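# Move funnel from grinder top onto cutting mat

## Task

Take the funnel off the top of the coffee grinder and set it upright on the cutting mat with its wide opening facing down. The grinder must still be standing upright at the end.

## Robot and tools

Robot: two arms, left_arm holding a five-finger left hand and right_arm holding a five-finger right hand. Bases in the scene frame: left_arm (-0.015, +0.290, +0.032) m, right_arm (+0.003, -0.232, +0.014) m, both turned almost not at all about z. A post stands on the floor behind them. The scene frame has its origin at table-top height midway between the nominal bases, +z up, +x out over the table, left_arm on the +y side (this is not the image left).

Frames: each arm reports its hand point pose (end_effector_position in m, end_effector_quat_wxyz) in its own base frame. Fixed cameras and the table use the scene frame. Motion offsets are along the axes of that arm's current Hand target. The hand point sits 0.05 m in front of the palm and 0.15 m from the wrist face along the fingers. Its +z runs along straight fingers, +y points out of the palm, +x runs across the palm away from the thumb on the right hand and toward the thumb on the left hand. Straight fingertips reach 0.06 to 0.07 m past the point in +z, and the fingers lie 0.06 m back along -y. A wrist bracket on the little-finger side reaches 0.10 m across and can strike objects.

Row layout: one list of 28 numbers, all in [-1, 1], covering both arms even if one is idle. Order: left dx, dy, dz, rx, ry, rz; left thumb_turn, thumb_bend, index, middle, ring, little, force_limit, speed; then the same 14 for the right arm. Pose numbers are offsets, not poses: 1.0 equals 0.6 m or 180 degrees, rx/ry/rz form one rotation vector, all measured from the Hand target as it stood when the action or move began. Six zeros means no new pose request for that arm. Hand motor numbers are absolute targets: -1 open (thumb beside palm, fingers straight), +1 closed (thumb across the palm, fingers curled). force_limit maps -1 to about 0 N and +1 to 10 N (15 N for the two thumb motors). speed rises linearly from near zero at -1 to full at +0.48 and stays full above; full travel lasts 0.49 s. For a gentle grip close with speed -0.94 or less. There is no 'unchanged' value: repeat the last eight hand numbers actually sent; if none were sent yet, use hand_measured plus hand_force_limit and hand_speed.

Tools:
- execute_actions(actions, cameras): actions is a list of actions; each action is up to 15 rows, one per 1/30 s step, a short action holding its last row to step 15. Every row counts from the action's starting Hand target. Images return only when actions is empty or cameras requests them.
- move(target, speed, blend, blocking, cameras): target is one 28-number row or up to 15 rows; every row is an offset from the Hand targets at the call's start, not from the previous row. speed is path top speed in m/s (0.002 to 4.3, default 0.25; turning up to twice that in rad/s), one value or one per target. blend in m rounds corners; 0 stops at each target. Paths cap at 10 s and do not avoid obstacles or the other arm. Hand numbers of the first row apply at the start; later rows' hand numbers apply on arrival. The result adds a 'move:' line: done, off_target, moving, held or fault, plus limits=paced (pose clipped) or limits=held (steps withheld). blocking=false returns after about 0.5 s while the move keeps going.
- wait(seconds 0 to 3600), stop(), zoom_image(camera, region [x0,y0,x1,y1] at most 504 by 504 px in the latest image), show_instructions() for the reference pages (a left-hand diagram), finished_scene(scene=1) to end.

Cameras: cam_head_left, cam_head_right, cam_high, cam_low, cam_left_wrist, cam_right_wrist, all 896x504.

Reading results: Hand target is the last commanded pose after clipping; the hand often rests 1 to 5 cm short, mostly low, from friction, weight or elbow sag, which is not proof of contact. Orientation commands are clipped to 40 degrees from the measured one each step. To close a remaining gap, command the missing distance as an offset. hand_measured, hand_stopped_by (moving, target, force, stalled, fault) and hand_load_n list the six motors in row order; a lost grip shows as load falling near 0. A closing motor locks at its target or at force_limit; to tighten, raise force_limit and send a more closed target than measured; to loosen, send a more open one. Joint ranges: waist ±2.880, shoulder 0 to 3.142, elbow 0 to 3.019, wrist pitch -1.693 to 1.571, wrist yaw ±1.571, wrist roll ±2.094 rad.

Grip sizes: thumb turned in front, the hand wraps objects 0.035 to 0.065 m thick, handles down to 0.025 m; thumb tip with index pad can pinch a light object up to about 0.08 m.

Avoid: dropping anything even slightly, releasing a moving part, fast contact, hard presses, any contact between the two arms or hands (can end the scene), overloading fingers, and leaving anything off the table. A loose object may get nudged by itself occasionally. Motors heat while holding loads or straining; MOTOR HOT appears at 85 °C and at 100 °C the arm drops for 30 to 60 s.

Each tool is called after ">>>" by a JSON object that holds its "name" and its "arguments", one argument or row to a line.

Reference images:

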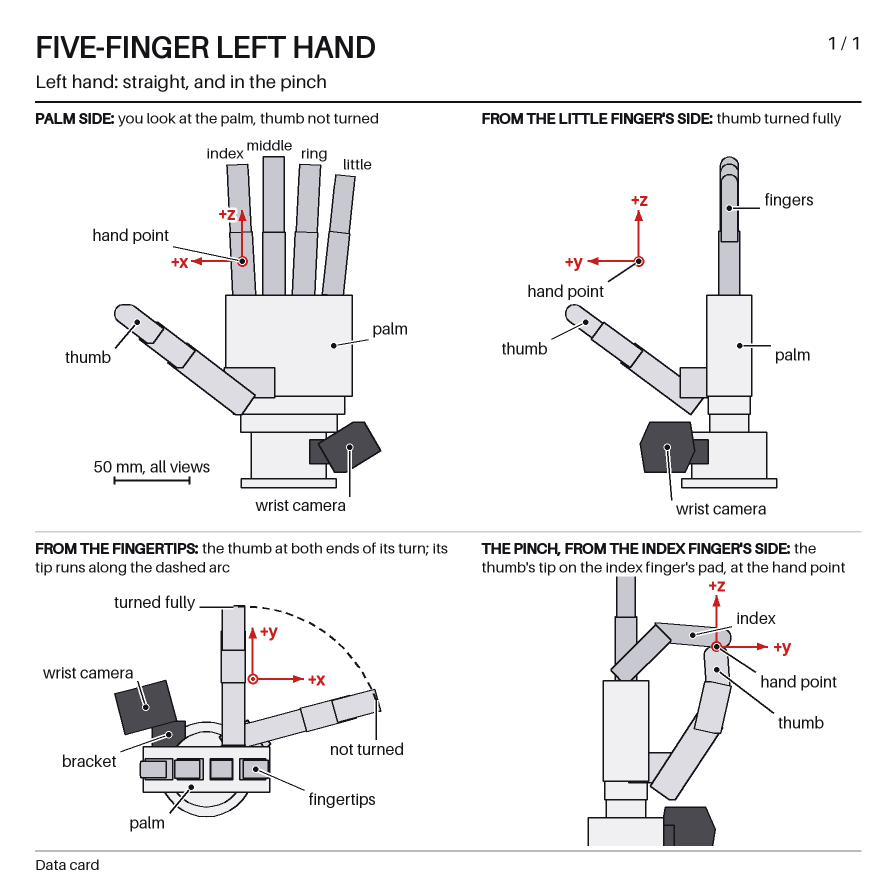

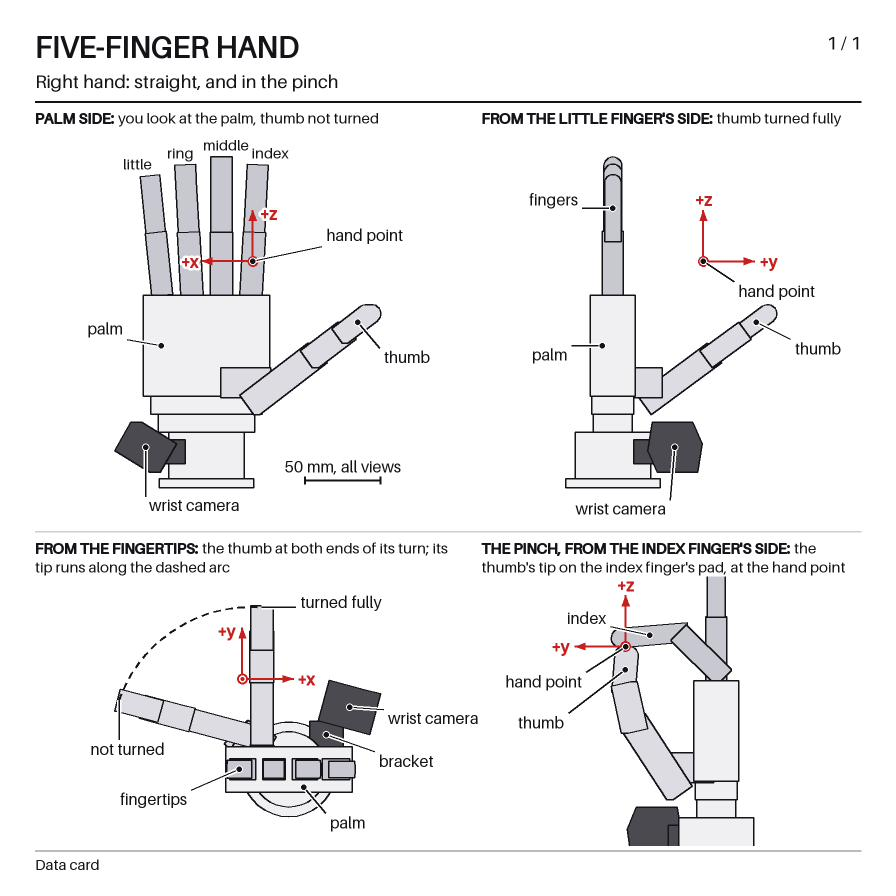

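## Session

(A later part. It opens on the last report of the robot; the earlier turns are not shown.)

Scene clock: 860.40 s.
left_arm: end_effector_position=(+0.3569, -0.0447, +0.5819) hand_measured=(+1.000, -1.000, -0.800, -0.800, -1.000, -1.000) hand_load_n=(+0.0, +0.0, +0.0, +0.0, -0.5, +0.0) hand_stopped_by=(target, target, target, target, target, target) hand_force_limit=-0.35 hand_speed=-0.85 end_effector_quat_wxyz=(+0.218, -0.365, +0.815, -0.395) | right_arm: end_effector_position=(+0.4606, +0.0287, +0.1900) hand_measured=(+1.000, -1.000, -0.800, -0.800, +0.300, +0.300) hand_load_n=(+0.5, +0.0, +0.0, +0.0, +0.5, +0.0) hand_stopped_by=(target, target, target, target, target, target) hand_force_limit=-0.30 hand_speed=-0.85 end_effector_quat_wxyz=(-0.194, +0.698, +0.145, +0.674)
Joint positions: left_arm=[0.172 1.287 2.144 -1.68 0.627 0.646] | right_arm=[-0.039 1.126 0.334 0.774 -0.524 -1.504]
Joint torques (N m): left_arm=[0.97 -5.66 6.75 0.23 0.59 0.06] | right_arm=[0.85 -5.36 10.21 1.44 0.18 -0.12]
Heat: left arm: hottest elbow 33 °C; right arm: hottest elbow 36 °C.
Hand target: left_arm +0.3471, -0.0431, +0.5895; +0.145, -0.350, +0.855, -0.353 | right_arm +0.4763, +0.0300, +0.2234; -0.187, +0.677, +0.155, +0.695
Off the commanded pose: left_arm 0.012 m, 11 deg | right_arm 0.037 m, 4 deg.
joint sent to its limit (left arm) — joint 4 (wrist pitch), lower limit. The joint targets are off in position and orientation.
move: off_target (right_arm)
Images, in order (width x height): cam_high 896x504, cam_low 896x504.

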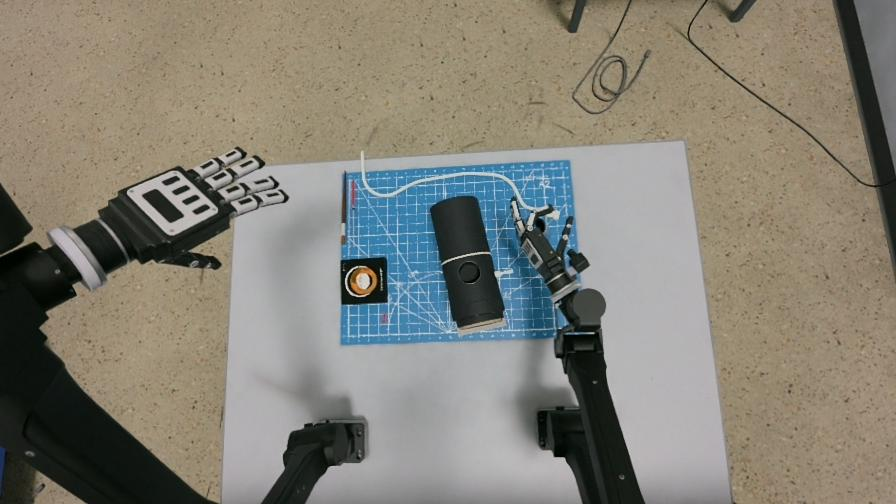

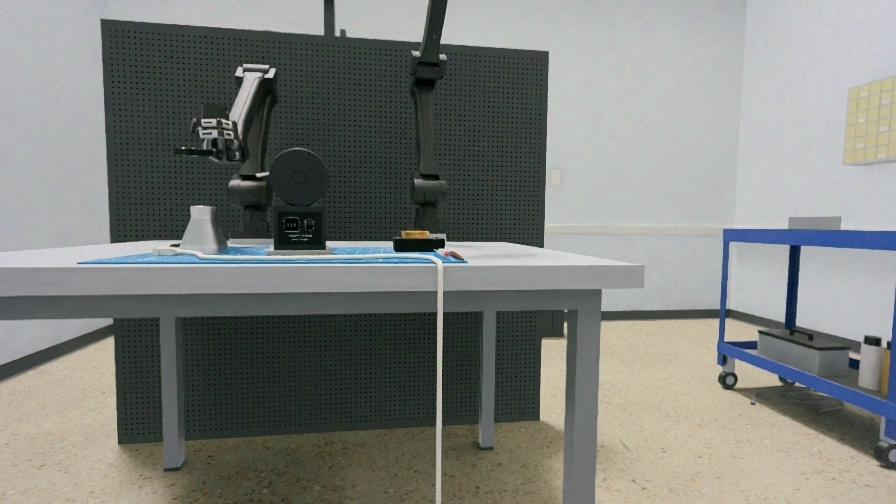

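>>> {"name": "move", "arguments": {
  "target": [0,0,0,0,0,0,1,-1,-0.8,-0.8,-1,-1,-0.35,-0.85,0.206,0.0178,-0.1575,0,0,0,1,-1,-0.8,-0.8,0.3,0.3,-0.3,-0.85],
  "speed": 0.15,
  "cameras": ["cam_low", "cam_high", "cam_head_left"]
}}

>>> {"name": "zoom_image", "arguments": {
  "camera": "cam_high",
  "region": [420, 160, 620, 340]
}}

Scene clock: 866.03 s.
left_arm: end_effector_position=(+0.3569, -0.0447, +0.5819) hand_measured=(+1.000, -1.000, -0.800, -0.800, -1.000, -1.000) hand_load_n=(+0.0, +0.0, +0.0, +0.0, +0.0, +0.0) hand_stopped_by=(target, target, target, target, target, target) hand_force_limit=-0.35 hand_speed=-0.85 end_effector_quat_wxyz=(+0.218, -0.365, +0.815, -0.395) | right_arm: end_effector_position=(+0.3915, -0.0246, +0.3013) hand_measured=(+1.000, -1.000, -0.800, -0.800, +0.300, +0.300) hand_load_n=(+0.0, +0.0, +0.5, +0.0, +0.0, +0.0) hand_stopped_by=(target, target, target, target, target, target) hand_force_limit=-0.30 hand_speed=-0.85 end_effector_quat_wxyz=(-0.198, +0.695, +0.147, +0.676)
Joint positions: left_arm=[0.172 1.287 2.144 -1.68 0.627 0.646] | right_arm=[-0.326 0.624 0.446 0.166 -0.82 -1.504]
Joint torques (N m): left_arm=[0.97 -5.71 6.75 0.18 0.59 0.07] | right_arm=[-0.38 -0.73 13.18 1.33 -0.15 0.04]
Heat: left arm: hottest elbow 33 °C; right arm: hottest elbow 38 °C.
Hand target: left_arm +0.3471, -0.0431, +0.5895; +0.145, -0.350, +0.855, -0.353 | right_arm +0.3962, -0.0297, +0.3432; -0.187, +0.677, +0.155, +0.695
Off the commanded pose: left_arm 0.012 m, 11 deg | right_arm 0.043 m, 3 deg.
joint sent to its limit (left arm) — joint 4 (wrist pitch), lower limit. The joint targets are off in position and orientation.
move: off_target (right_arm)
Images, in order (width x height): cam_head_left 896x504, cam_high 896x504, cam_low 896x504.

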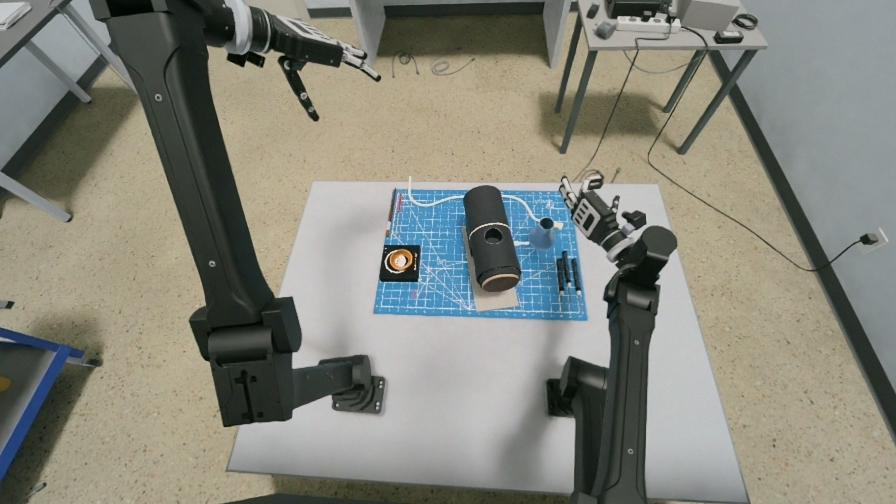

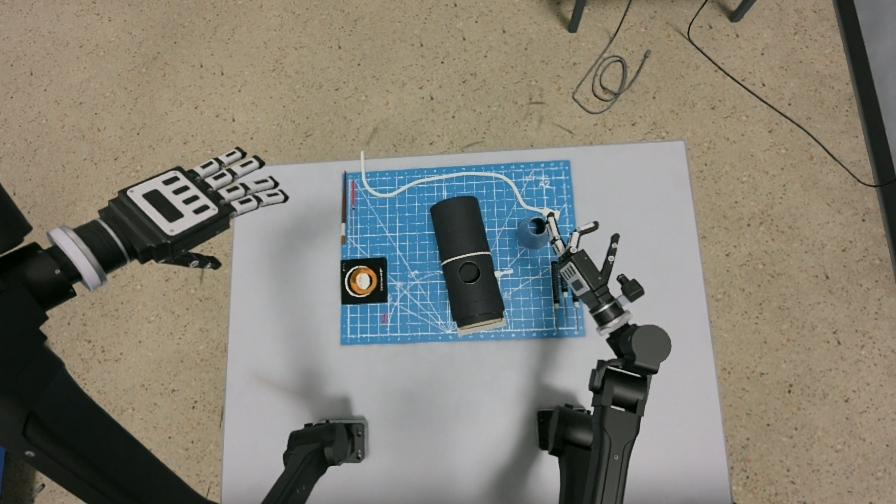

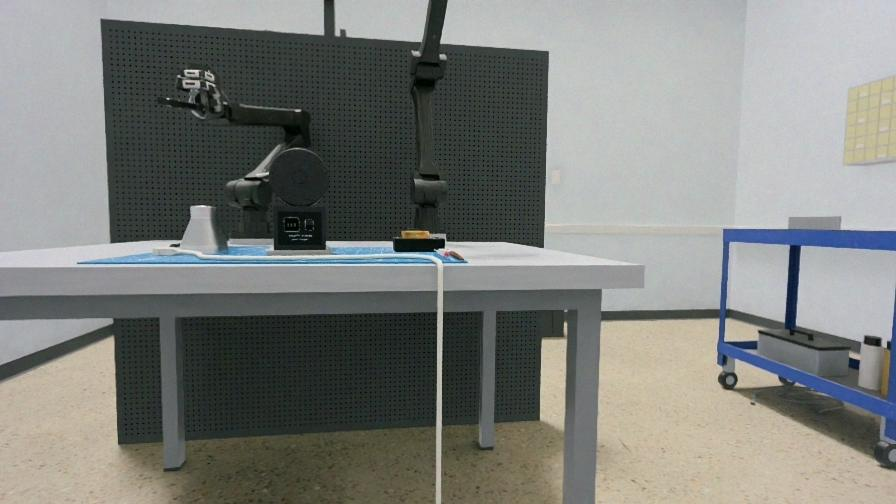

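Scaled by 2.520.

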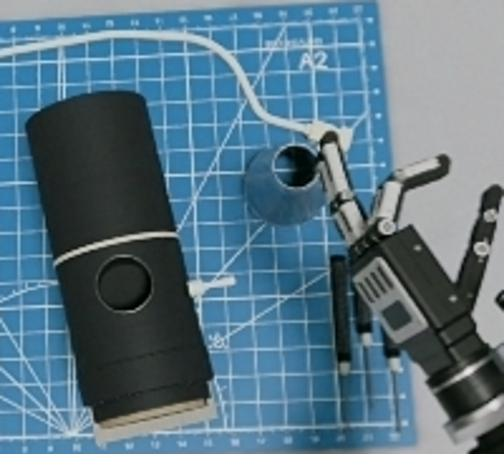

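>>> {"name": "finished_scene", "arguments": {

}}

The scene is finished: the task was done.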